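## Task

Carry the blue tray onto the top of the two-door cabinet beside arm3, and leave the remaining three trays on the top of the two-door cabinet beside arm1; whatever each tray holds must still be standing inside it at the end.

## Robot and tools

Setup. Four identical i2rt Big YAM arms (arm1, arm2, arm3, arm4) share the room. Each has six revolute joints, a two-finger gripper and a camera on its wrist. Four fixed room cameras are named cam_arm1, cam_arm2, cam_arm3 and cam_arm4; the wrist cameras are arm1_cam_wrist to arm4_cam_wrist. A hand reaches roughly 1.0 m from its joint1 axis. The arms act independently and never wait for one another. Loose objects may occasionally be nudged by an outside push.

Frames. Every pose lives in a single scene frame with its origin on the floor and +z up. Foot (base_link) positions in metres: arm1 (-3.353, 0.955, 1.087), arm2 (-0.696, 0.380, 0.896), arm3 (0.758, 2.478, 0.943), arm4 (0.739, -1.729, 0.955); each foot faces along its own +x. The "hand" point sits between the finger pads, about 1 cm back from the tips; the fingers point along the hand's +z and open along its y. Quaternions are written w first. Printed hand positions can be off, more so when the arm reaches far.

Joints (radians, absolute): joint1_rad -2.879..2.879 (base yaw, positive counter-clockwise seen from above, 0 points along the foot's +x); joint2_rad 0..3.141 (shoulder, 0 = upper arm level pointing back, increasing lifts it up then forward); joint3_rad 0..3.019 (elbow, 0 = fully folded); joint4_rad -1.692..1.57 (hand pitch, positive tilts fingers up); joint5_rad -1.57..1.57 (sideways hand swing, positive to the arm's right); joint6_rad -2.094..2.094 (hand roll, positive clockwise seen from behind). gripper_m is the fingertip gap in metres, 0..0.093. Tolerances for counting as done: ±0.045, 0.14, 0.09, 0.055, 0.03, 0.035 rad and ±0.003 m.

Tool move. Optional keys arm1..arm4 plus cameras. Each arm's object may contain:
- joints: a dict of absolute joint targets by name (any subset of the seven keys above).
- target: one list of 7 numbers [x, y, z, qw, qx, qy, qz], an absolute hand pose in the scene frame (metres), reached along a straight line from the current hand_target. When target is present, joints may hold only gripper_m.
- speed: top path speed in m/s, 0.002..0.5, default 0.25; only allowed with target. Rotation is capped at twice this value in rad/s.
- min_time_s: 0.1..8 s, the minimum duration for that arm's joint motions.
Arms omitted get nothing new but keep pushing toward old targets. All motions start together; all hand paths of one call finish together, paced by the slowest. A hand path lasts between 0.5 and 10 s and is cut off at 10 s. Each control step limits the commanded pose to within 100 mm and 20 degrees of the measured one and solves damped IK, favouring position. Paths ignore obstacles and other arms; hands lag, drift and may overshoot speed near full stretch, often ending a centimetre or more away. Unknown keys make the call invalid; out-of-range numbers get it refused, and then later move, wait and finished_scene calls in that reply are skipped. cameras: list of names or ["all"]; [] for none; omitted means none after an action, all for an empty call. An empty move returns full state, images and the scene number.

Other tools: wait(seconds 0..10, cameras) lets the scene run with no new command. zoom_image(camera, region [x0,y0,x1,y1] pixels, max 504 by 504) enlarges part of that camera's newest image. read_manual(section "licences") only returns licence text. finished_scene(scene) closes the current scene irreversibly and usually reports success; the goal must hold with no robot help.

Reading results. The "move" line gives each commanded robot "done" or its worst status word. Robots in "as last shown" were not commanded; their omitted lines are unchanged. joint_status/hand_status words: off_target (stopped short, maybe still pushing); time_out (each joint keeps a nearby target and keeps pushing; send its reported position to relax it); not_followed / "joint command not followed" / "pose unreachable" (a self- and inter-arm clearance check withheld the targets; gripper commands still run; the arm may retry later). on_its_own lists uncommanded behaviour, with "held at" being a target, not a reading. hand_target is the pose at the current joint targets. Joint velocities are rad/s (gripper m/s); "within noise" means stationary. Joint torques (N m, arm joints only) include gravity, carry per-unit offsets, and joints 3 and 4 wrap at ±28. Camera images may be slightly older than the state.

Gripper. Gripping a rigid part at full force reads up to 0.005 m under its width (some grippers up to 0.002 over); shut on nothing reads 0.000..0.003. Command about 0.005 m below the touch reading for a firm hold; to release, command well above the reading.

Avoid: pressing two robots together or closing one gripper on another's fingers (ends the scene); hard hits on fixed or heavy things; dropping or releasing moving parts; letting anything fall far, leave the work area or reach the floor; tipping what sits in trays. The clearance check can react too late and permits fingers, gripper housings and wrist cameras to meet. Arms do not stop on contact and keep pushing; long pushing, holding loads or stretched poses heat motors. MOTOR HOT appears near 85 °C; at 100 °C the arm goes limp and drops for 30..60 s or more (OVER-TEMPERATURE FAULT; keys read limit_stop_at_motor_heat, so resend targets). Camera calibrations are printed per camera; fixed cameras may have shifted slightly.

Each tool is called after "Emit:" by a JSON object that holds its "api" and its "payload".

## Session

Emit:
{"api": "move", "payload": {}}

Emit:
{"api": "zoom_image", "payload": {"camera": "cam_arm1", "region": [230, 170, 440, 290]}}

Emit:
{"api": "zoom_image", "payload": {"camera": "arm1_cam_wrist", "region": [100, 100, 600, 500]}}

Scene clock: 0.00 s.
Joint torques (N m): no reading
Motor temperatures (°C): arm1=[36 28 29 24 25 25 25] | arm2=[32 31 23 28 23 26 23] | arm3=[26 23 33 26 26 28 23] | arm4=[29 28 29 28 22 25 25]
Heat: arm1: hottest joint1_rad 36 °C; arm2: hottest joint1_rad 32 °C; arm3: hottest joint3_rad 33 °C; arm4: hottest joint1_rad 29 °C.
Joint velocities: within noise
arm1.joint_positions: joint1_rad=+0.860 joint2_rad=+0.621 joint3_rad=+1.528 joint4_rad=-1.270 joint5_rad=-0.192 joint6_rad=-0.636 gripper_m=+0.09396
arm1.joint_status: not commanded
arm1.hand: x=-3.4928 y=+0.7866 z=+1.7072 quat_wxyz=(+0.125, +0.591, +0.569, -0.558) (m; scene frame)
arm1.hand_target: x=-3.4897 y=+0.7898 z=+1.7157 quat_wxyz=(+0.124, +0.586, +0.565, -0.567) (m; scene frame)
arm1.hand_status: not commanded
arm2.joint_positions: joint1_rad=+0.754 joint2_rad=+0.595 joint3_rad=+1.346 joint4_rad=-1.311 joint5_rad=-0.233 joint6_rad=+0.585 gripper_m=+0.09396
arm2.joint_status: not commanded
arm2.hand: x=-0.8283 y=+0.1949 z=+1.4290 quat_wxyz=(-0.386, -0.856, -0.141, +0.314) (m; scene frame)
arm2.hand_target: x=-0.8262 y=+0.1970 z=+1.4393 quat_wxyz=(-0.392, -0.850, -0.142, +0.322) (m; scene frame)
arm2.hand_status: not commanded
arm3.joint_positions: joint1_rad=-0.415 joint2_rad=+0.640 joint3_rad=+1.444 joint4_rad=-1.295 joint5_rad=-0.232 joint6_rad=-0.126 gripper_m=+0.09396
arm3.joint_status: not commanded
arm3.hand: x=+0.9993 y=+2.5240 z=+1.5132 quat_wxyz=(-0.512, +0.127, -0.846, -0.077) (m; scene frame)
arm3.hand_target: x=+0.9965 y=+2.5239 z=+1.5259 quat_wxyz=(-0.524, +0.127, -0.839, -0.076) (m; scene frame)
arm3.hand_status: not commanded
arm4.joint_positions: joint1_rad=+0.385 joint2_rad=+0.628 joint3_rad=+1.385 joint4_rad=-1.571 joint5_rad=-0.065 joint6_rad=-0.063 gripper_m=+0.09396
arm4.joint_status: not commanded
arm4.hand: x=+0.9336 y=-1.7515 z=+1.4482 quat_wxyz=(-0.377, -0.040, -0.925, +0.016) (m; scene frame)
arm4.hand_target: x=+0.9321 y=-1.7512 z=+1.4566 quat_wxyz=(-0.387, -0.040, -0.921, +0.018) (m; scene frame)
arm4.hand_status: not commanded
pictures: arm1_cam_wrist, arm2_cam_wrist, arm3_cam_wrist, arm4_cam_wrist, cam_arm1, cam_arm2, cam_arm3, cam_arm4
camera_calibration:
arm1_cam_wrist: T_world_to_cam=[[-0.808882, 0.331283, 0.485759, -3.91642], [0.105731, 0.894648, -0.43408, 0.410031], [-0.578387, -0.299759, -0.758692, -0.36354], [0, 0, 0, 1]] pos_world=[-3.42154, 0.821636, 1.80461]
arm2_cam_wrist: T_world_to_cam=[[-0.487285, 0.665289, -0.565635, 0.273582], [0.868256, 0.438253, -0.232523, 0.969778], [0.0931961, -0.604421, -0.791195, 1.44846], [0, 0, 0, 1]] pos_world=[-0.843693, 0.268458, 1.52625]
arm3_cam_wrist: T_world_to_cam=[[0.283081, -0.959083, -0.00503636, 2.14474], [-0.858881, -0.251161, -0.446364, 2.17264], [0.426835, 0.130683, -0.894837, 0.724394], [0, 0, 0, 1]] pos_world=[0.949714, 2.508, 1.62881]
arm4_cam_wrist: T_world_to_cam=[[-0.08198, -0.996598, -0.0084992, -1.65579], [-0.983852, 0.082287, -0.158948, 1.29863], [0.159106, -0.00466857, -0.98725, 1.39778], [0, 0, 0, 1]] pos_world=[0.919521, -1.7505, 1.5723]

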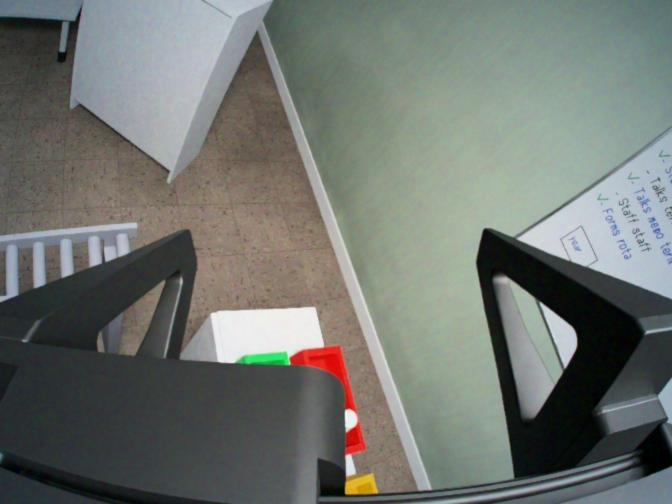

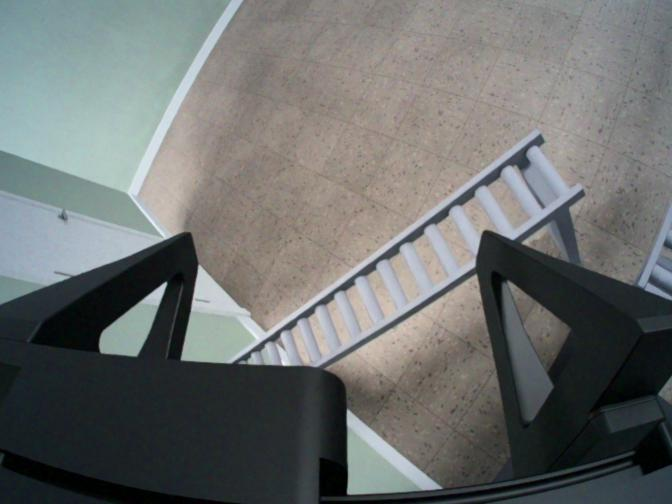

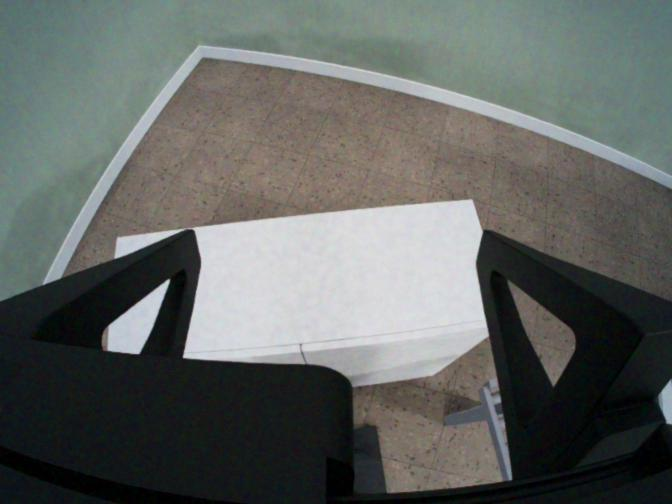

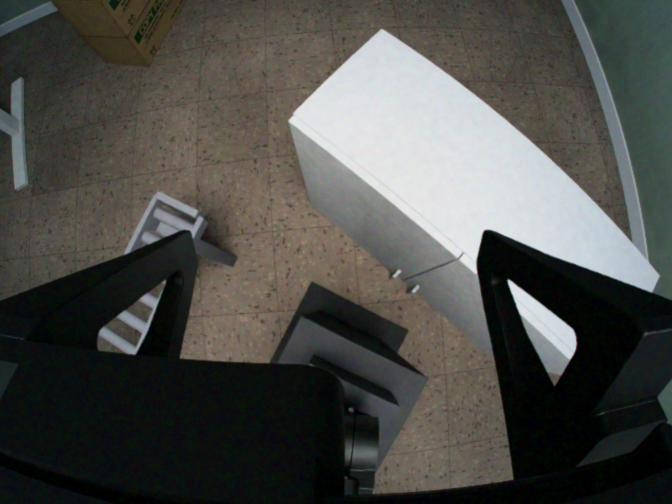

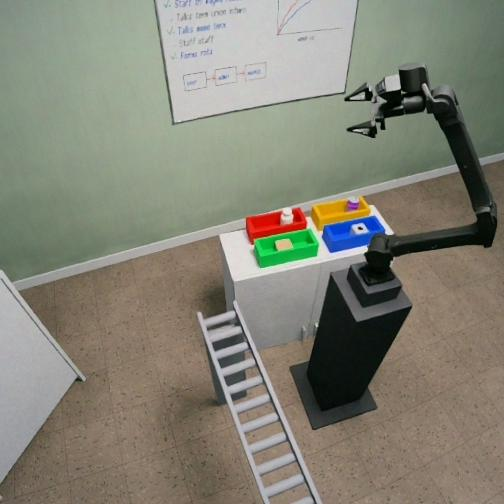

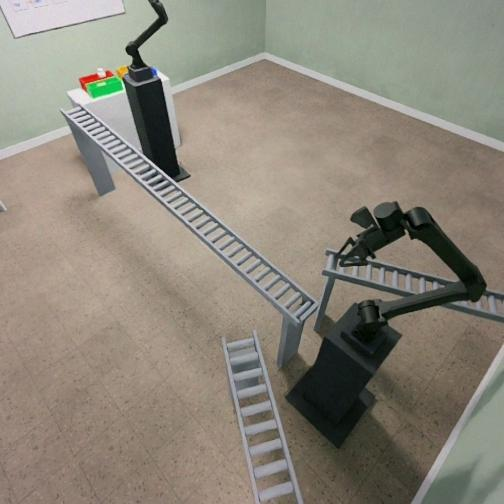

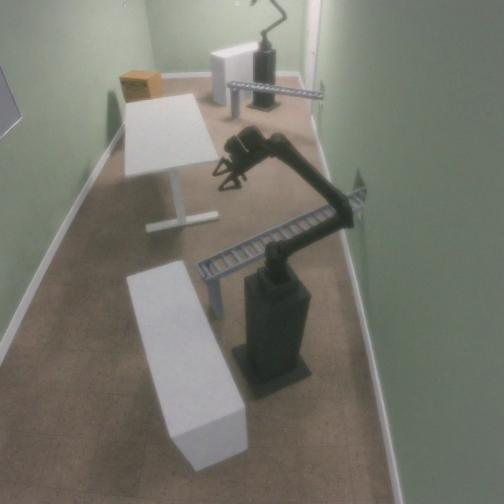

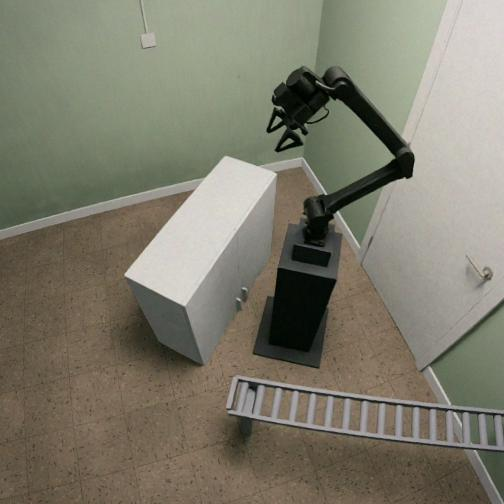

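Scaled by 2.400 from the camera's 504x504 image, which has a finer 720x720 frame.

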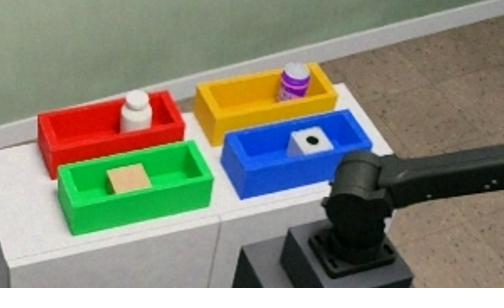

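Scaled by 1.008 from the camera's 672x504 image, which has a finer 960x720 frame.

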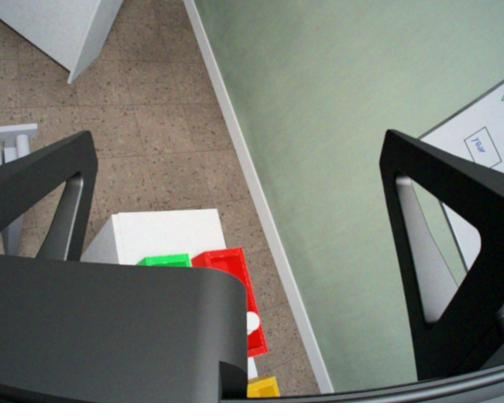

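Emit:
{"api": "zoom_image", "payload": {"camera": "cam_arm3", "region": [110, 200, 400, 490]}}

Emit:
{"api": "move", "payload": {"arm1": {"joints": {"joint1_rad": -0.389, "joint2_rad": 1.971, "joint3_rad": 0.863, "joint4_rad": -0.462, "joint5_rad": 0.0, "joint6_rad": -1.82}, "min_time_s": 2.8}, "arm2": {"joints": {"joint1_rad": -0.9, "joint2_rad": 1.72, "joint3_rad": 1.15, "joint4_rad": -1.0, "joint5_rad": 0.0, "joint6_rad": 0.0}, "min_time_s": 2.8}, "cameras": ["arm1_cam_wrist", "arm2_cam_wrist", "cam_arm1", "cam_arm2"]}}

Emit:
{"api": "zoom_image", "payload": {"camera": "arm1_cam_wrist", "region": [170, 0, 672, 504]}}

Emit:
{"api": "zoom_image", "payload": {"camera": "arm2_cam_wrist", "region": [0, 0, 672, 240]}}

Scaled by 1.738 from the camera's 504x504 image, which has a finer 720x720 frame.

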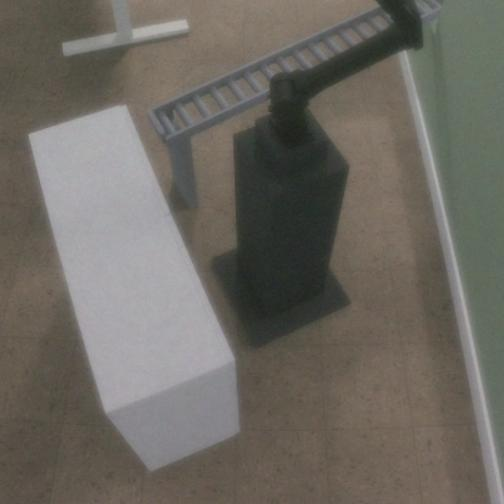

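Scene clock: 6.90 s.
Joint torques (N m): arm1=[-0.79 -13.22 3.92 0.75 -0.07 -0.16] | arm2=[0.73 -15.15 9.44 0.85 0.12 -0.18] | arm3=[1.67 0.21 10.06 2.1 -0.13 -0.02] | arm4=[-0.32 2.96 9.54 2.24 -0.03 0.05]
Motor temperatures (°C): arm1=[36 28 30 24 25 25 25] | arm2=[32 31 24 28 23 26 23] | arm3=[26 23 34 26 26 28 23] | arm4=[29 28 30 28 22 25 25]
Heat: arm1: hottest joint1_rad 36 °C; arm2: hottest joint1_rad 32 °C; arm3: hottest joint3_rad 34 °C; arm4: hottest joint3_rad 30 °C.
move: arm1 done; arm2 done
Joint velocities: within noise
arm1.joint_positions: joint1_rad=-0.385 joint2_rad=+1.958 joint3_rad=+0.867 joint4_rad=-0.476 joint5_rad=-0.002 joint6_rad=-1.806 gripper_m=+0.09396
arm1.joint_status: all done
arm1.hand: x=-3.7124 y=+1.1374 z=+0.9493 quat_wxyz=(+0.007, +0.785, +0.619, -0.001) (m; scene frame)
arm1.hand_target: x=-3.7092 y=+1.1383 z=+0.9437 quat_wxyz=(+0.007, +0.782, +0.623, +0.001) (m; scene frame)
arm1.hand_status: not commanded
arm2.joint_positions: joint1_rad=-0.901 joint2_rad=+1.713 joint3_rad=+1.146 joint4_rad=-1.012 joint5_rad=-0.001 joint6_rad=+0.008 gripper_m=+0.09397
arm2.joint_status: all done
arm2.hand: x=-0.9930 y=+0.7358 z=+0.9367 quat_wxyz=(-0.009, -0.904, +0.427, -0.002) (m; scene frame)
arm2.hand_target: x=-0.9959 y=+0.7387 z=+0.9348 quat_wxyz=(-0.007, -0.906, +0.423, +0.002) (m; scene frame)
arm2.hand_status: not commanded
arm3, arm4: as last shown
pictures: arm1_cam_wrist, arm2_cam_wrist, cam_arm1, cam_arm2
camera_calibration:
arm1_cam_wrist: T_world_to_cam=[[-0.971259, 0.238016, -0.00187597, -3.87589], [0.189883, 0.779548, 0.596866, -0.744855], [0.143526, 0.579356, -0.802339, 0.761111], [0, 0, 0, 1]] pos_world=[-3.7323, 1.06222, 1.04798]
arm2_cam_wrist: T_world_to_cam=[[0.767132, 0.641422, -0.00925888, 0.296947], [0.521423, -0.615078, 0.591437, 0.420129], [0.373666, -0.458538, -0.806298, 1.58657], [0, 0, 0, 1]] pos_world=[-1.03971, 0.795445, 1.03351]

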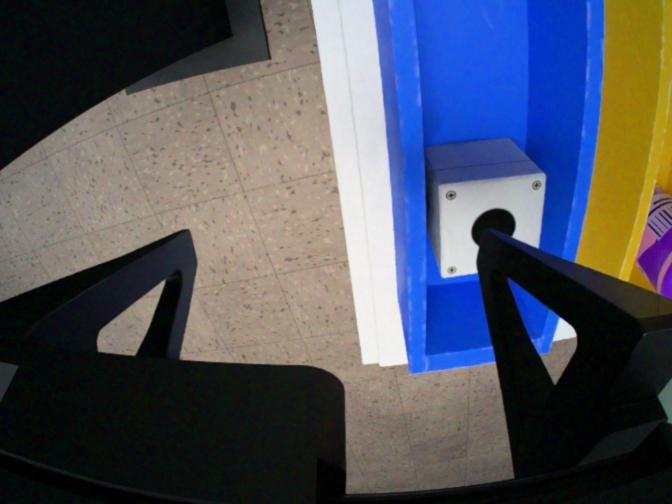

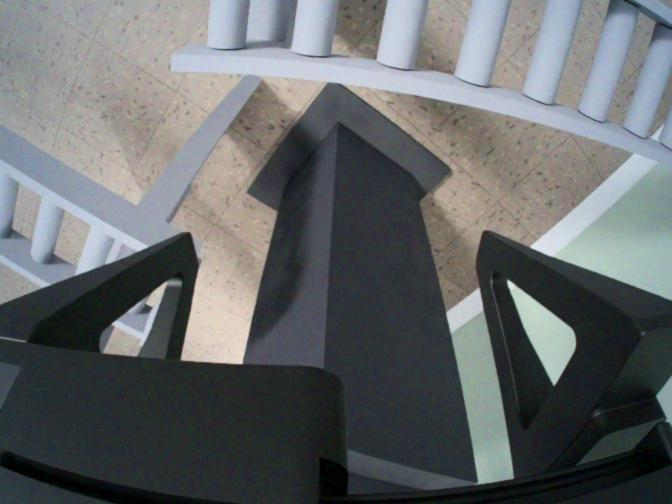

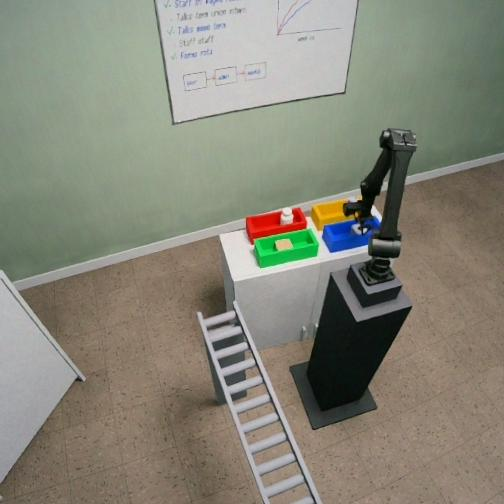

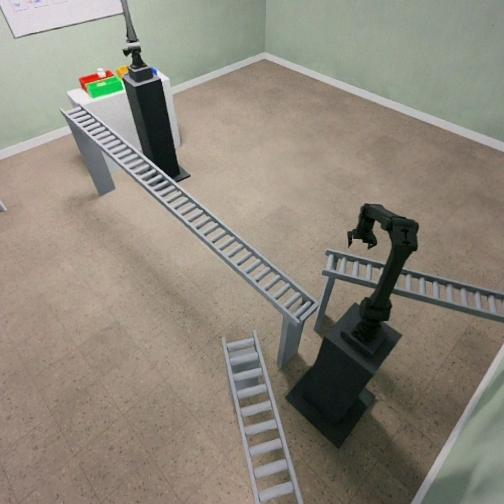

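Scaled by 1.000.

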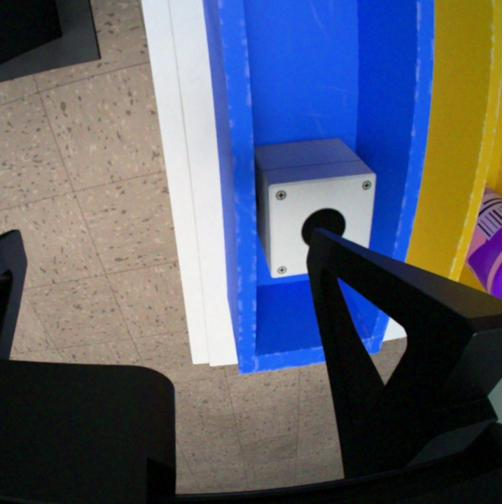

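Region (0, 0, 672, 240) is 672x240 pixels. A region can be at most 504 by 504 pixels.

Emit:
{"api": "zoom_image", "payload": {"camera": "arm1_cam_wrist", "region": [340, 0, 600, 390]}}

Emit:
{"api": "zoom_image", "payload": {"camera": "arm2_cam_wrist", "region": [150, 0, 450, 130]}}

Scaled by 1.292 from the camera's 672x504 image, which has a finer 960x720 frame.

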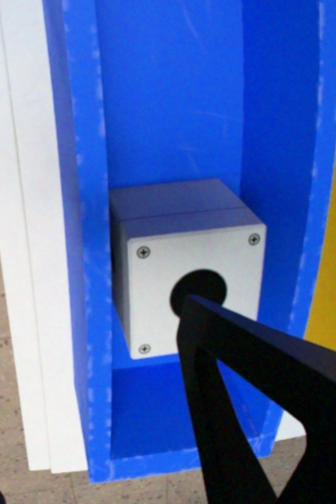

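Scaled by 1.680 from the camera's 672x504 image, which has a finer 960x720 frame.

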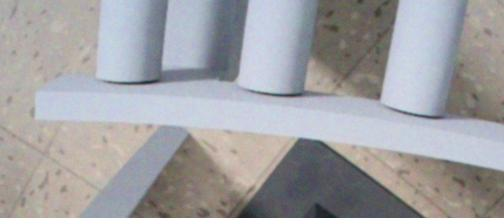

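Emit:
{"api": "move", "payload": {"arm1": {"target": [-3.747, 1.1595, 0.893, 0.0, 0.7443, 0.6678, 0.0], "speed": 0.15}, "cameras": ["arm1_cam_wrist"]}}

Emit:
{"api": "zoom_image", "payload": {"camera": "arm1_cam_wrist", "region": [280, 0, 580, 390]}}

Scene clock: 15.20 s.
Joint torques (N m): arm1=[-0.97 -13.92 5.97 0.59 -0.08 -0.15] | arm2=[0.85 -15.21 9.43 0.84 0.14 -0.16] | arm3=[1.73 0.38 10.22 2.13 -0.13 -0.01] | arm4=[-0.32 2.96 9.55 2.25 -0.03 0.06]
Motor temperatures (°C): arm1=[36 28 30 24 25 25 25] | arm2=[32 32 25 28 23 26 23] | arm3=[26 23 35 27 26 28 23] | arm4=[29 28 31 28 22 25 25]
Heat: arm1: hottest joint1_rad 36 °C; arm2: hottest joint1_rad 32 °C; arm3: hottest joint3_rad 35 °C; arm4: hottest joint3_rad 31 °C.
move: arm1 off_target
Joint velocities: within noise
arm1.joint_positions: joint1_rad=-0.385 joint2_rad=+2.122 joint3_rad=+0.975 joint4_rad=-0.419 joint5_rad=+0.003 joint6_rad=-1.925 gripper_m=+0.09396
arm1.joint_status: not commanded
arm1.hand: x=-3.7388 y=+1.1515 z=+0.9012 quat_wxyz=(+0.006, +0.747, +0.665, +0.001) (m; scene frame)
arm1.hand_target: x=-3.7466 y=+1.1594 z=+0.8934 quat_wxyz=(+0.000, +0.744, +0.668, +0.000) (m; scene frame)
arm1.hand_status: off_target (0.014 m and 0.8 deg from the pose sent, 0.070 m and 7.3 deg at the start)
arm2, arm3, arm4: as last shown
pictures: arm1_cam_wrist
camera_calibration:
arm1_cam_wrist: T_world_to_cam=[[-0.992661, 0.120901, -0.00278314, -3.84929], [0.0950943, 0.79458, 0.599667, -1.09641], [0.0747116, 0.595001, -0.800245, 0.440992], [0, 0, 0, 1]] pos_world=[-3.74973, 1.07418, 0.999668]

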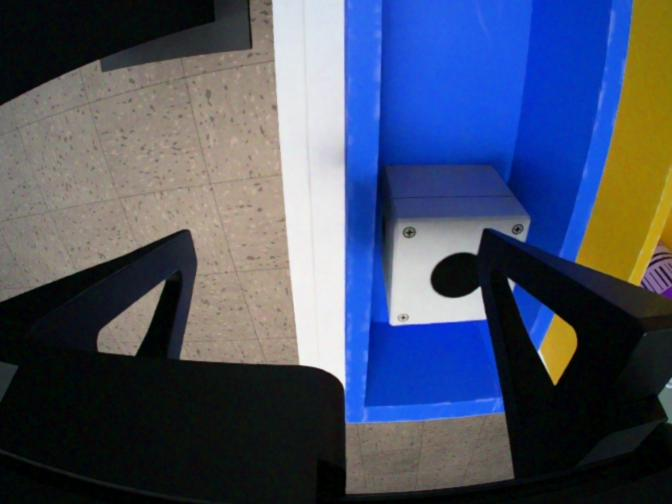

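Scaled by 1.292 from the camera's 672x504 image, which has a finer 960x720 frame.

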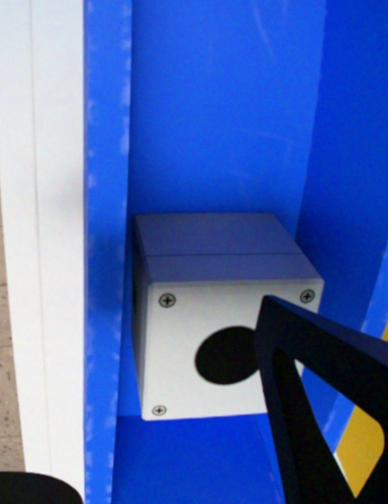

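Emit:
{"api": "move", "payload": {"arm1": {"target": [-3.7565, 1.1685, 0.830, 0.0, 0.7443, 0.6678, 0.0], "speed": 0.15, "joints": {"gripper_m": 0.05}}, "arm2": {"joints": {"joint1_rad": 0.098, "joint2_rad": 1.716, "joint3_rad": 1.025, "joint4_rad": -0.88, "joint5_rad": 0.0, "joint6_rad": 0.126}, "min_time_s": 2.0}, "cameras": ["arm1_cam_wrist"]}}

Emit:
{"api": "zoom_image", "payload": {"camera": "arm1_cam_wrist", "region": [200, 100, 500, 400]}}

Scene clock: 19.13 s.
Joint torques (N m): arm1=[-1.73 -15.33 4.75 0.68 -0.08 -0.12] | arm2=[0.91 -14.74 8.28 0.87 0.11 0.02] | arm3=[1.79 0.26 10.09 2.14 -0.14 -0.01] | arm4=[-0.21 2.84 9.52 2.25 -0.03 0.05]
Motor temperatures (°C): arm1=[36 28 30 24 25 25 25] | arm2=[32 32 25 28 23 26 22] | arm3=[26 23 35 27 26 28 23] | arm4=[29 28 31 28 22 25 25]
Heat: arm1: hottest joint1_rad 36 °C; arm2: hottest joint1_rad 32 °C; arm3: hottest joint3_rad 35 °C; arm4: hottest joint3_rad 31 °C.
move: arm1 off_target; arm2 done
Joint velocities: within noise
arm1.joint_positions: joint1_rad=-0.387 joint2_rad=+2.302 joint3_rad=+1.068 joint4_rad=-0.332 joint5_rad=+0.003 joint6_rad=-1.934 gripper_m=+0.05010
arm1.joint_status: all done
arm1.hand: x=-3.7525 y=+1.1592 z=+0.8381 quat_wxyz=(+0.006, +0.744, +0.668, +0.001) (m; scene frame)
arm1.hand_target: x=-3.7562 y=+1.1683 z=+0.8303 quat_wxyz=(+0.000, +0.744, +0.668, +0.000) (m; scene frame)
arm1.hand_status: off_target (0.013 m and 0.6 deg from the pose sent, 0.075 m and 0.8 deg at the start)
arm2.joint_positions: joint1_rad=+0.098 joint2_rad=+1.713 joint3_rad=+1.028 joint4_rad=-0.892 joint5_rad=+0.000 joint6_rad=+0.118 gripper_m=+0.09397
arm2.joint_status: all done
arm2.hand: x=-1.1300 y=+0.3262 z=+0.9060 quat_wxyz=(-0.005, -1.000, -0.004, +0.001) (m; scene frame)
arm2.hand_target: x=-1.1311 y=+0.3258 z=+0.9039 quat_wxyz=(-0.006, -1.000, +0.000, +0.004) (m; scene frame)
arm2.hand_status: not commanded
arm3, arm4: as last shown
pictures: arm1_cam_wrist
camera_calibration:
arm1_cam_wrist: T_world_to_cam=[[-0.993511, 0.113721, -0.00199653, -3.85954], [0.0898052, 0.795105, 0.599786, -1.08394], [0.0697956, 0.595715, -0.800158, 0.367606], [0, 0, 0, 1]] pos_world=[-3.76281, 1.08177, 0.936568]

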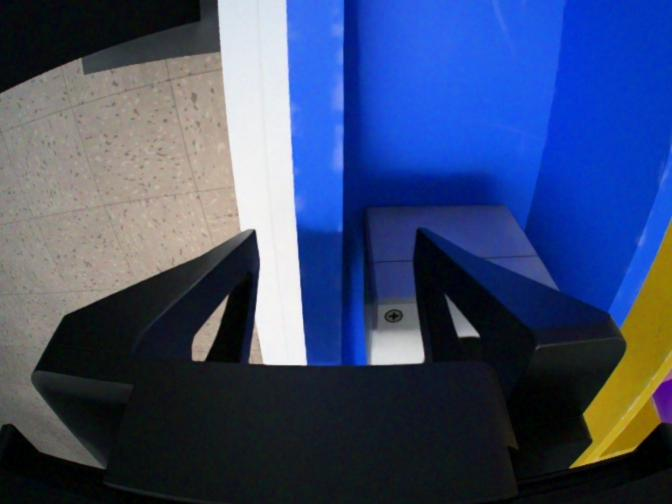

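Scaled by 1.680 from the camera's 672x504 image, which has a finer 960x720 frame.

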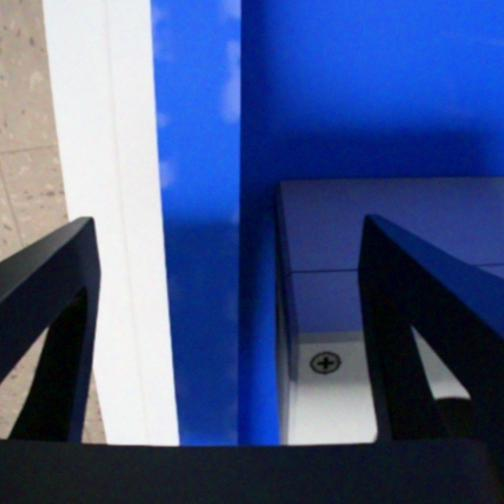

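Emit:
{"api": "move", "payload": {"arm1": {"target": [-3.7512, 1.1680, 0.8155, 0.0, 0.7443, 0.6678, 0.0], "speed": 0.1, "joints": {"gripper_m": 0.036}}, "cameras": ["arm1_cam_wrist"]}}

Scene clock: 20.83 s.
Joint torques (N m): arm1=[-1.44 -15.85 4.34 0.79 -0.09 -0.11] | arm2=[0.62 -14.51 8.25 0.87 0.12 0.02] | arm3=[2.02 0.09 9.98 2.15 -0.13 -0.03] | arm4=[-0.21 2.78 9.55 2.26 -0.03 0.06]
Motor temperatures (°C): arm1=[36 28 30 24 25 25 25] | arm2=[32 32 25 28 23 26 22] | arm3=[26 23 36 27 26 28 23] | arm4=[29 28 31 27 22 25 25]
Heat: arm1: hottest joint1_rad 36 °C; arm2: hottest joint1_rad 32 °C; arm3: hottest joint3_rad 36 °C; arm4: hottest joint3_rad 31 °C.
move: arm1 off_target
Joint velocities: within noise
arm1.joint_positions: joint1_rad=-0.391 joint2_rad=+2.332 joint3_rad=+1.068 joint4_rad=-0.299 joint5_rad=+0.003 joint6_rad=-1.939 gripper_m=+0.03610
arm1.joint_status: all done
arm1.hand: x=-3.7487 y=+1.1594 z=+0.8254 quat_wxyz=(+0.004, +0.744, +0.668, +0.001) (m; scene frame)
arm1.hand_target: x=-3.7509 y=+1.1678 z=+0.8159 quat_wxyz=(+0.000, +0.744, +0.668, +0.000) (m; scene frame)
arm1.hand_status: off_target (0.013 m and 0.5 deg from the pose sent, 0.024 m and 0.6 deg at the start)
arm2, arm3, arm4: as last shown
pictures: arm1_cam_wrist
camera_calibration:
arm1_cam_wrist: T_world_to_cam=[[-0.993504, 0.113792, 0.000789412, -3.85814], [0.0914457, 0.794236, 0.600689, -1.07044], [0.0677265, 0.596859, -0.799483, 0.347377], [0, 0, 0, 1]] pos_world=[-3.75872, 1.08187, 0.923768]

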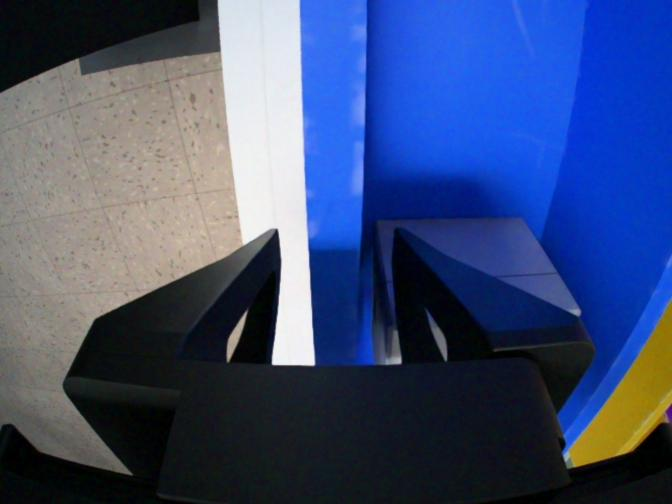

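Emit:
{"api": "move", "payload": {"arm1": {"target": [-3.7508, 1.1672, 0.8030, 0.0, 0.7443, 0.6678, 0.0], "speed": 0.1}, "cameras": []}}

Emit:
{"api": "move", "payload": {"arm1": {"joints": {"gripper_m": 0.005}}, "cameras": ["arm1_cam_wrist"]}}

Scene clock: 22.37 s.
Joint torques (N m): arm1=[-1.38 -15.62 4.26 0.72 -0.09 -0.11] | arm2=[0.67 -14.62 8.25 0.87 0.11 0.02] | arm3=[1.67 0.15 10.1 2.15 -0.15 -0.03] | arm4=[-0.21 2.9 9.57 2.24 -0.03 0.06]
Motor temperatures (°C): arm1=[36 28 30 24 25 25 25] | arm2=[32 32 25 28 23 26 22] | arm3=[26 23 36 27 26 28 23] | arm4=[29 28 31 27 22 25 25]
Heat: arm1: hottest joint1_rad 36 °C; arm2: hottest joint1_rad 32 °C; arm3: hottest joint3_rad 36 °C; arm4: hottest joint3_rad 31 °C.
move: arm1 off_target
Joint velocities: within noise
arm1.joint_positions: joint1_rad=-0.391 joint2_rad=+2.363 joint3_rad=+1.078 joint4_rad=-0.280 joint5_rad=+0.003 joint6_rad=-1.939 gripper_m=+0.03610
arm1.joint_status: not commanded
arm1.hand: x=-3.7475 y=+1.1588 z=+0.8136 quat_wxyz=(+0.005, +0.744, +0.668, +0.001) (m; scene frame)
arm1.hand_target: x=-3.7506 y=+1.1671 z=+0.8035 quat_wxyz=(+0.000, +0.744, +0.668, +0.000) (m; scene frame)
arm1.hand_status: off_target (0.014 m and 0.6 deg from the pose sent, 0.024 m and 0.5 deg at the start)
arm2, arm3, arm4: as last shown
pictures: none
No camera images: "cameras" was empty.

Scene clock: 22.97 s.
Joint torques (N m): arm1=[-1.44 -15.5 4.38 0.72 -0.05 -0.11] | arm2=[0.79 -14.62 8.23 0.85 0.12 0.01] | arm3=[1.67 0.09 10.1 2.13 -0.12 -0.02] | arm4=[-0.26 3.08 9.51 2.24 -0.03 0.05]
Motor temperatures (°C): arm1=[36 28 30 24 25 25 25] | arm2=[32 32 25 28 23 26 22] | arm3=[26 23 36 27 26 28 23] | arm4=[29 28 31 27 22 25 25]
Heat: arm1: hottest joint1_rad 36 °C; arm2: hottest joint1_rad 32 °C; arm3: hottest joint3_rad 36 °C; arm4: hottest joint3_rad 31 °C.
move: arm1 off_target
Joint velocities: within noise
arm1.joint_positions: joint1_rad=-0.391 joint2_rad=+2.363 joint3_rad=+1.078 joint4_rad=-0.280 joint5_rad=+0.003 joint6_rad=-1.939 gripper_m=+0.01069
arm1.joint_status: gripper_m off_target (ended at +0.01072, target +0.00500)
arm1.hand: x=-3.7476 y=+1.1588 z=+0.8136 quat_wxyz=(+0.005, +0.744, +0.668, +0.001) (m; scene frame)
arm1.hand_target: x=-3.7504 y=+1.1670 z=+0.8035 quat_wxyz=(+0.000, +0.744, +0.668, +0.000) (m; scene frame)
arm1.hand_status: not commanded
arm2, arm3, arm4: as last shown
pictures: arm1_cam_wrist
camera_calibration:
arm1_cam_wrist: T_world_to_cam=[[-0.993506, 0.113777, -0.000269962, -3.85619], [0.090832, 0.794576, 0.600332, -1.0653], [0.0685182, 0.596409, -0.799751, 0.341948], [0, 0, 0, 1]] pos_world=[-3.75781, 1.08127, 0.911968]

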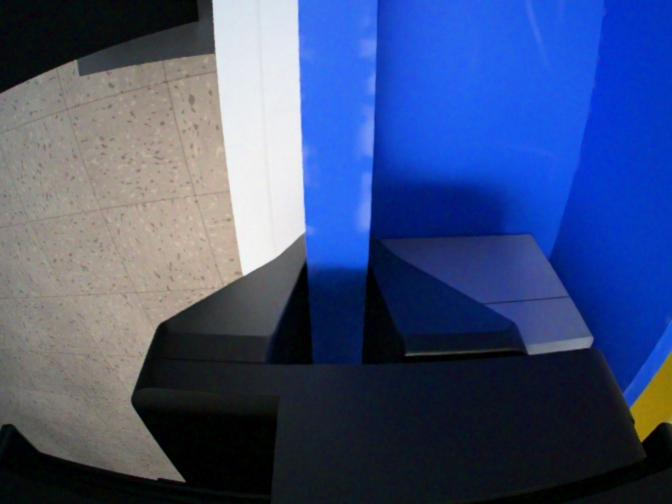

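Emit:
{"api": "move", "payload": {"arm1": {"target": [-3.7504, 1.1670, 0.875, 0.0, 0.7443, 0.6678, 0.0], "speed": 0.1}, "cameras": ["arm1_cam_wrist", "cam_arm1"]}}

Emit:
{"api": "zoom_image", "payload": {"camera": "cam_arm1", "region": [230, 160, 430, 280]}}

Scene clock: 24.83 s.
Joint torques (N m): arm1=[-1.67 -19.84 3.08 -0.1 -0.11 -0.12] | arm2=[0.73 -14.62 8.28 0.85 0.12 0.02] | arm3=[1.96 0.26 10.1 2.13 -0.13 -0.03] | arm4=[-0.21 2.84 9.55 2.26 -0.03 0.06]
Motor temperatures (°C): arm1=[36 29 30 24 25 25 25] | arm2=[32 33 25 28 23 26 22] | arm3=[26 23 36 27 26 28 23] | arm4=[29 28 32 27 22 25 25]
Heat: arm1: hottest joint1_rad 36 °C; arm2: hottest joint2_rad 33 °C; arm3: hottest joint3_rad 36 °C; arm4: hottest joint3_rad 32 °C.
move: arm1 off_target
Joint velocities: within noise
arm1.joint_positions: joint1_rad=-0.392 joint2_rad=+2.239 joint3_rad=+1.036 joint4_rad=-0.377 joint5_rad=+0.003 joint6_rad=-1.939 gripper_m=+0.01069
arm1.joint_status: not commanded
arm1.hand: x=-3.7445 y=+1.1578 z=+0.8609 quat_wxyz=(+0.012, +0.744, +0.668, +0.004) (m; scene frame)
arm1.hand_target: x=-3.7503 y=+1.1670 z=+0.8747 quat_wxyz=(+0.000, +0.744, +0.668, +0.000) (m; scene frame)
arm1.hand_status: off_target (0.018 m and 1.5 deg from the pose sent, 0.062 m and 0.5 deg at the start)
arm2, arm3, arm4: as last shown
pictures: arm1_cam_wrist, cam_arm1
camera_calibration:
arm1_cam_wrist: T_world_to_cam=[[-0.993402, 0.113577, -0.0159078, -3.83882], [0.0817664, 0.798676, 0.596181, -1.12835], [0.0804173, 0.590946, -0.802693, 0.433584], [0, 0, 0, 1]] pos_world=[-3.75609, 1.08096, 0.959667]

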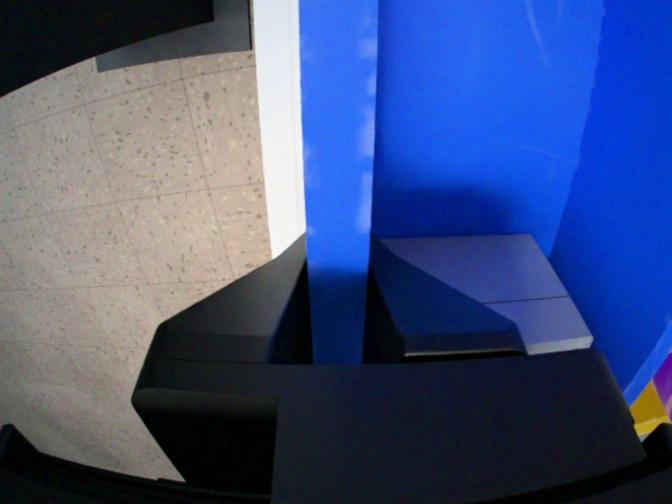

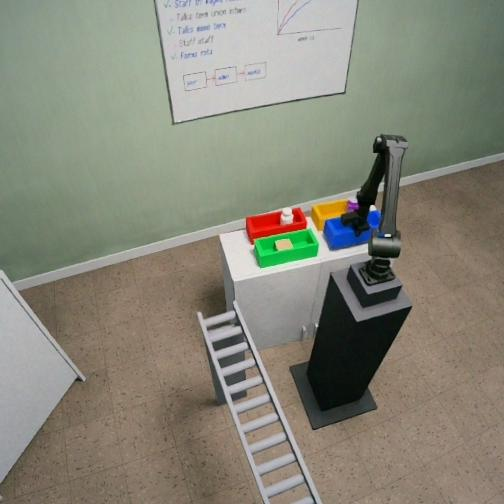

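Scaled by 2.520 from the camera's 504x504 image, which has a finer 720x720 frame.

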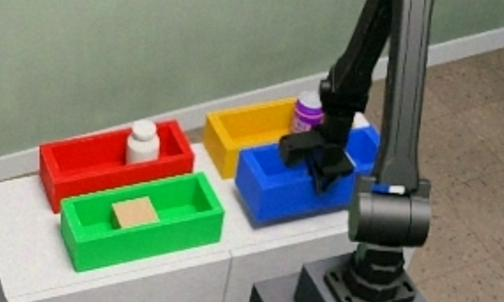

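Emit:
{"api": "move", "payload": {"arm1": {"target": [-3.7503, 1.167, 1.09, 0, 0.7443, 0.6678, 0], "speed": 0.2}, "cameras": ["cam_arm1", "arm1_cam_wrist"]}}

Scene clock: 29.53 s.
Joint torques (N m): arm1=[-1.32 -16.97 11.29 -0.38 -0.09 -0.11] | arm2=[0.62 -14.62 8.25 0.92 0.11 0.02] | arm3=[1.38 0.44 10.04 2.09 -0.15 -0.02] | arm4=[-0.26 2.9 9.54 2.25 -0.03 0.05]
Motor temperatures (°C): arm1=[36 29 30 24 25 25 26] | arm2=[32 33 26 28 23 26 22] | arm3=[26 23 36 27 26 28 23] | arm4=[29 28 32 27 22 25 25]
Heat: arm1: hottest joint1_rad 36 °C; arm2: hottest joint2_rad 33 °C; arm3: hottest joint3_rad 36 °C; arm4: hottest joint3_rad 32 °C.
move: arm1 off_target
Joint velocities: within noise
arm1.joint_positions: joint1_rad=-0.392 joint2_rad=+1.749 joint3_rad=+0.997 joint4_rad=-0.880 joint5_rad=+0.003 joint6_rad=-1.939 gripper_m=+0.01069
arm1.joint_status: not commanded
arm1.hand: x=-3.7249 y=+1.1487 z=+1.0629 quat_wxyz=(+0.036, +0.744, +0.667, +0.013) (m; scene frame)
arm1.hand_target: x=-3.7489 y=+1.1664 z=+1.0906 quat_wxyz=(+0.000, +0.744, +0.668, +0.000) (m; scene frame)
arm1.hand_status: off_target (0.041 m and 4.4 deg from the pose sent, 0.229 m and 1.5 deg at the start)
arm2: as last shown
arm3.joint_positions: joint1_rad=-0.415 joint2_rad=+0.640 joint3_rad=+1.444 joint4_rad=-1.295 joint5_rad=-0.232 joint6_rad=-0.126 gripper_m=+0.09396
arm3.joint_status: not commanded
arm3.hand: x=+0.9993 y=+2.5240 z=+1.5132 quat_wxyz=(-0.512, +0.127, -0.846, -0.077) (m; scene frame)
arm3.hand_target: x=+0.9965 y=+2.5239 z=+1.5259 quat_wxyz=(-0.524, +0.127, -0.839, -0.076) (m; scene frame)
arm3.hand_status: not commanded
arm4.joint_positions: joint1_rad=+0.385 joint2_rad=+0.628 joint3_rad=+1.385 joint4_rad=-1.571 joint5_rad=-0.065 joint6_rad=-0.063 gripper_m=+0.09396
arm4.joint_status: not commanded
arm4.hand: x=+0.9336 y=-1.7515 z=+1.4482 quat_wxyz=(-0.377, -0.040, -0.925, +0.016) (m; scene frame)
arm4.hand_target: x=+0.9321 y=-1.7512 z=+1.4566 quat_wxyz=(-0.387, -0.040, -0.921, +0.018) (m; scene frame)
arm4.hand_status: not commanded
pictures: arm1_cam_wrist, cam_arm1
camera_calibration:
arm1_cam_wrist: T_world_to_cam=[[-0.991616, 0.11249, -0.0635926, -3.75656], [0.0549537, 0.812509, 0.580352, -1.34206], [0.116953, 0.571992, -0.811879, 0.767109], [0, 0, 0, 1]] pos_world=[-3.74103, 1.07423, 1.16277]

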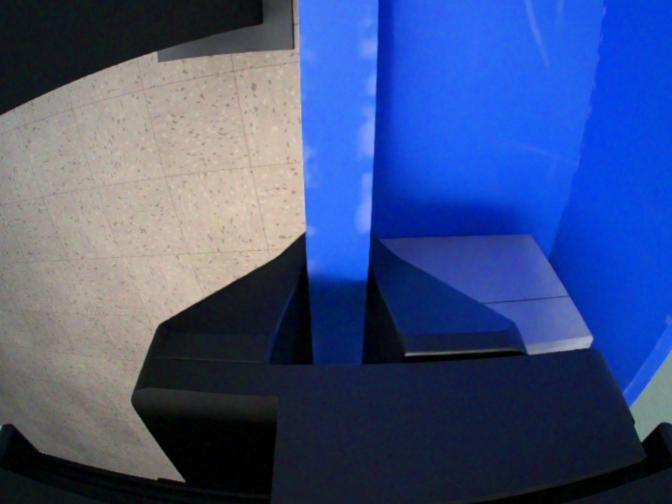

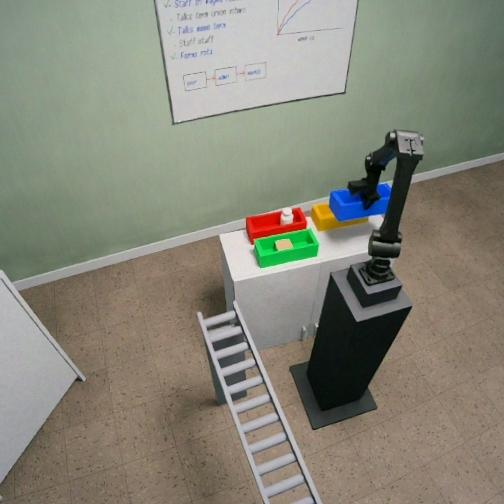

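Emit:
{"api": "move", "payload": {"arm1": {"joints": {"joint1_rad": 1.73, "joint2_rad": 1.92, "joint3_rad": 1.26, "joint4_rad": -0.88, "joint5_rad": 0.03, "joint6_rad": -1.475}, "min_time_s": 4}, "cameras": ["cam_arm1", "arm1_cam_wrist"]}}

Scene clock: 35.77 s.
Joint torques (N m): arm1=[-1.08 -17.38 13.27 0.2 0.13 0.11] | arm2=[0.56 -14.56 8.25 0.83 0.12 0.03] | arm3=[1.79 0.03 10.1 2 -0.12 -0.03] | arm4=[-0.21 2.84 9.57 2.24 -0.03 0.05]
Motor temperatures (°C): arm1=[36 29 31 24 25 25 26] | arm2=[32 33 26 28 23 26 22] | arm3=[26 23 37 27 26 28 23] | arm4=[29 27 32 27 22 25 25]
Heat: arm1: hottest joint1_rad 36 °C; arm2: hottest joint2_rad 33 °C; arm3: hottest joint3_rad 37 °C; arm4: hottest joint3_rad 32 °C.
move: arm1 done
Joint velocities: within noise
arm1.joint_positions: joint1_rad=+1.737 joint2_rad=+1.923 joint3_rad=+1.187 joint4_rad=-0.880 joint5_rad=+0.022 joint6_rad=-1.489 gripper_m=+0.01069
arm1.joint_status: all done
arm1.hand: x=-3.3171 y=+0.4683 z=+1.0508 quat_wxyz=(-0.007, +0.000, +1.000, +0.016) (m; scene frame)
arm1.hand_target: x=-3.3196 y=+0.4318 z=+1.0741 quat_wxyz=(-0.008, +0.011, +1.000, -0.022) (m; scene frame)
arm1.hand_status: not commanded
arm2, arm3, arm4: as last shown
pictures: arm1_cam_wrist, cam_arm1
camera_calibration:
arm1_cam_wrist: T_world_to_cam=[[-0.00539834, -0.999671, -0.0250604, 0.475314], [-0.788349, -0.0111632, 0.615127, -3.25275], [-0.615205, 0.023077, -0.788029, -1.09776], [0, 0, 0, 1]] pos_world=[-3.23709, 0.464179, 1.1477]

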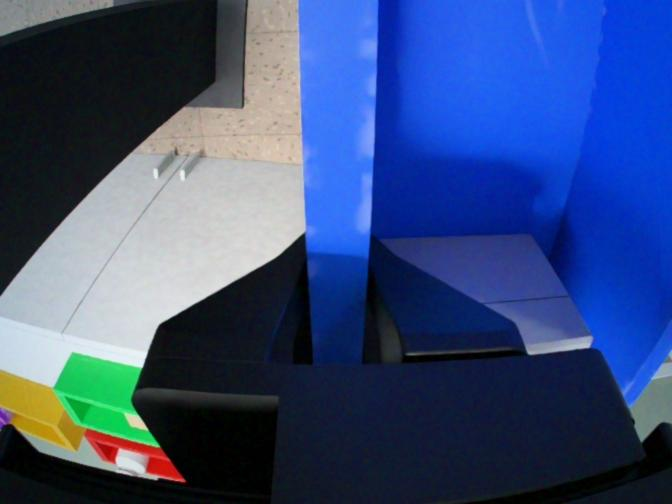

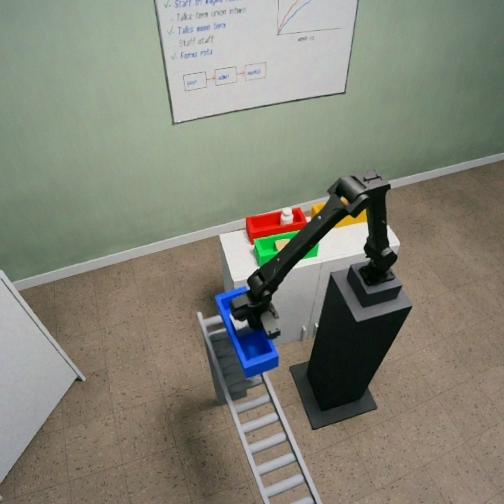

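Emit:
{"api": "move", "payload": {"arm1": {"joints": {"joint1_rad": 1.73, "joint2_rad": 2.129, "joint3_rad": 1.33, "joint4_rad": -0.685, "joint5_rad": 0.04, "joint6_rad": -1.453}, "min_time_s": 1.8}, "cameras": ["cam_arm1", "arm1_cam_wrist"]}}

Scene clock: 39.20 s.
Joint torques (N m): arm1=[-1.26 -20.25 11.96 0.98 0.2 0.11] | arm2=[0.73 -14.62 8.24 0.85 0.12 0.02] | arm3=[1.9 -0.03 10.09 2 -0.13 -0.05] | arm4=[-0.26 2.9 9.57 2.19 -0.03 0.06]
Motor temperatures (°C): arm1=[36 29 32 24 25 25 26] | arm2=[32 33 26 28 23 26 22] | arm3=[26 23 37 27 26 28 23] | arm4=[29 27 32 27 22 25 25]
Heat: arm1: hottest joint1_rad 36 °C; arm2: hottest joint2_rad 33 °C; arm3: hottest joint3_rad 37 °C; arm4: hottest joint3_rad 32 °C.
move: arm1 done
Joint velocities: within noise
arm1.joint_positions: joint1_rad=+1.737 joint2_rad=+2.135 joint3_rad=+1.261 joint4_rad=-0.709 joint5_rad=+0.030 joint6_rad=-1.467 gripper_m=+0.01069
arm1.joint_status: all done
arm1.hand: x=-3.3146 y=+0.4315 z=+0.9663 quat_wxyz=(-0.010, +0.011, +1.000, -0.001) (m; scene frame)
arm1.hand_target: x=-3.3172 y=+0.3872 z=+0.9886 quat_wxyz=(-0.010, +0.023, +0.998, -0.051) (m; scene frame)
arm1.hand_status: not commanded
arm2, arm3, arm4: as last shown
pictures: arm1_cam_wrist, cam_arm1
camera_calibration:
arm1_cam_wrist: T_world_to_cam=[[-0.028212, -0.999557, 0.00949974, 0.32735], [-0.784445, 0.0280289, 0.619564, -3.20743], [-0.619556, 0.0100271, -0.784889, -1.1739], [0, 0, 0, 1]] pos_world=[-3.23412, 0.428877, 1.06272]

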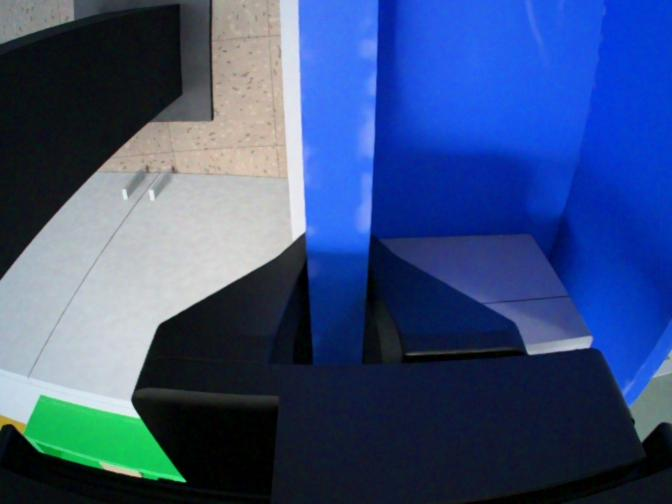

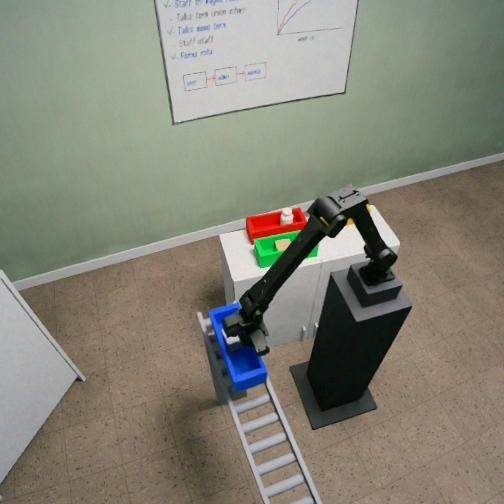

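Emit:
{"api": "move", "payload": {"arm1": {"joints": {"joint1_rad": 1.73, "joint2_rad": 2.25, "joint3_rad": 1.362, "joint4_rad": -0.596, "joint5_rad": 0.062, "joint6_rad": -1.453}, "min_time_s": 1.5}, "cameras": ["cam_arm1", "arm1_cam_wrist"]}}

Scene clock: 43.53 s.
Joint torques (N m): arm1=[-1.14 -20.54 10.93 1.06 0.26 0.12] | arm2=[0.56 -14.74 8.25 0.88 0.12 0.02] | arm3=[2.02 -0.09 10.15 2.11 -0.11 -0.04] | arm4=[-0.26 3.02 9.54 2.26 -0.04 0.06]
Motor temperatures (°C): arm1=[36 30 33 24 25 25 26] | arm2=[32 33 26 28 23 26 22] | arm3=[26 23 37 27 26 28 23] | arm4=[29 27 33 27 22 25 25]
Heat: arm1: hottest joint1_rad 36 °C; arm2: hottest joint2_rad 33 °C; arm3: hottest joint3_rad 37 °C; arm4: hottest joint3_rad 33 °C.
move: arm1 done
Joint velocities: within noise
arm1.joint_positions: joint1_rad=+1.737 joint2_rad=+2.256 joint3_rad=+1.299 joint4_rad=-0.621 joint5_rad=+0.052 joint6_rad=-1.466 gripper_m=+0.01069
arm1.joint_status: all done
arm1.hand: x=-3.3171 y=+0.4221 z=+0.9139 quat_wxyz=(-0.020, +0.012, +1.000, -0.004) (m; scene frame)
arm1.hand_target: x=-3.3199 y=+0.3792 z=+0.9330 quat_wxyz=(-0.021, +0.024, +0.998, -0.052) (m; scene frame)
arm1.hand_status: not commanded
arm2.joint_positions: joint1_rad=+0.098 joint2_rad=+1.713 joint3_rad=+1.028 joint4_rad=-0.892 joint5_rad=+0.000 joint6_rad=+0.118 gripper_m=+0.09397
arm2.joint_status: not commanded
arm2.hand: x=-1.1300 y=+0.3262 z=+0.9060 quat_wxyz=(-0.005, -1.000, -0.004, +0.001) (m; scene frame)
arm2.hand_target: x=-1.1311 y=+0.3258 z=+0.9039 quat_wxyz=(-0.006, -1.000, +0.000, +0.004) (m; scene frame)
arm2.hand_status: not commanded
arm3, arm4: as last shown
pictures: arm1_cam_wrist, cam_arm1
camera_calibration:
arm1_cam_wrist: T_world_to_cam=[[-0.0283514, -0.999449, 0.0172433, 0.310839], [-0.771112, 0.0328444, 0.635852, -3.1493], [-0.636068, 0.00473081, -0.771618, -1.28115], [0, 0, 0, 1]] pos_world=[-3.23455, 0.420166, 1.00857]

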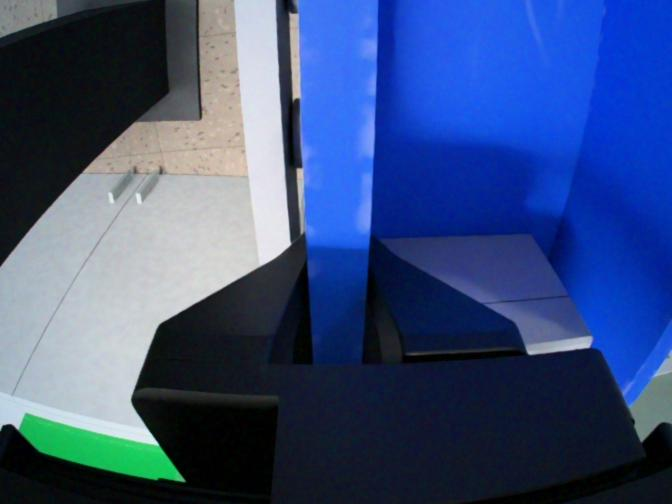

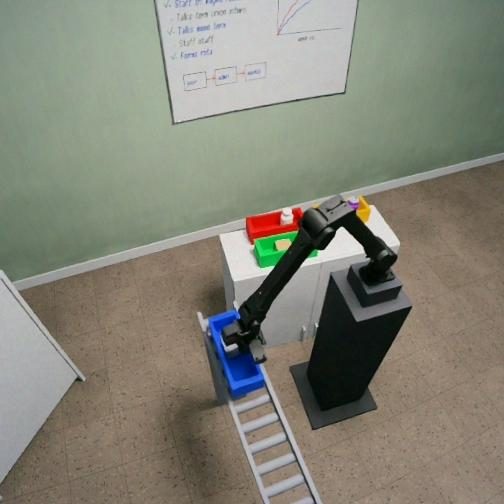

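Emit:
{"api": "move", "payload": {"arm1": {"joints": {"joint1_rad": 1.73, "joint2_rad": 2.28, "joint3_rad": 1.355, "joint4_rad": -0.568, "joint5_rad": 0.062, "joint6_rad": -1.453}, "min_time_s": 1.0}, "cameras": ["cam_arm1", "arm1_cam_wrist"]}}

Scene clock: 47.13 s.
Joint torques (N m): arm1=[-1.08 -20.25 10.06 0.96 0.23 0.08] | arm2=[0.56 -14.68 8.27 0.88 0.12 0.02] | arm3=[2.08 0.09 10.04 2.02 -0.11 -0.04] | arm4=[-0.15 2.9 9.5 2.25 -0.02 0.06]
Motor temperatures (°C): arm1=[36 30 33 24 25 25 26] | arm2=[32 33 26 28 23 26 22] | arm3=[26 23 37 27 26 28 23] | arm4=[29 27 33 27 22 25 25]
Heat: arm1: hottest joint1_rad 36 °C; arm2: hottest joint2_rad 33 °C; arm3: hottest joint3_rad 37 °C; arm4: hottest joint3_rad 33 °C.
move: arm1 done
Joint velocities: within noise
arm1.joint_positions: joint1_rad=+1.737 joint2_rad=+2.283 joint3_rad=+1.299 joint4_rad=-0.591 joint5_rad=+0.052 joint6_rad=-1.466 gripper_m=+0.01069
arm1.joint_status: all done
arm1.hand: x=-3.3170 y=+0.4233 z=+0.9000 quat_wxyz=(-0.020, +0.012, +1.000, -0.006) (m; scene frame)
arm1.hand_target: x=-3.3201 y=+0.3850 z=+0.9153 quat_wxyz=(-0.021, +0.024, +0.998, -0.047) (m; scene frame)
arm1.hand_status: not commanded
arm2, arm3, arm4: as last shown
pictures: arm1_cam_wrist, cam_arm1
camera_calibration:
arm1_cam_wrist: T_world_to_cam=[[-0.0284022, -0.999408, 0.019441, 0.310005], [-0.771195, 0.0342821, 0.635675, -3.14127], [-0.635965, 0.00306173, -0.771712, -1.29067], [0, 0, 0, 1]] pos_world=[-3.23455, 0.421463, 0.994776]

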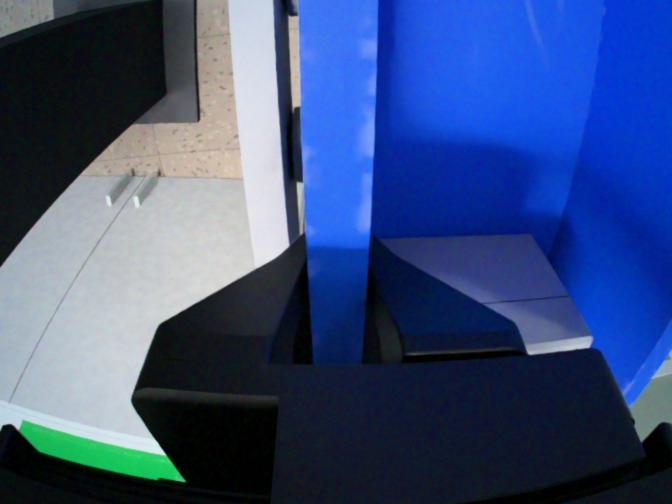

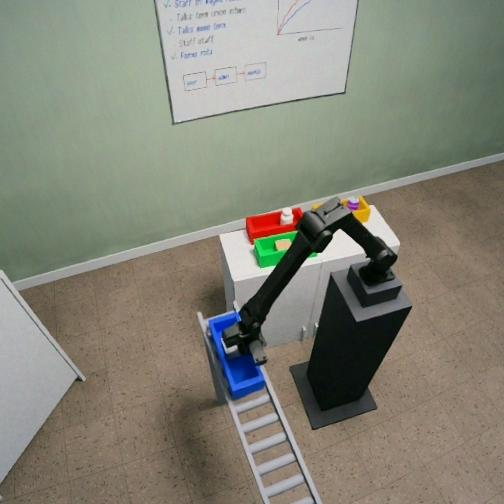

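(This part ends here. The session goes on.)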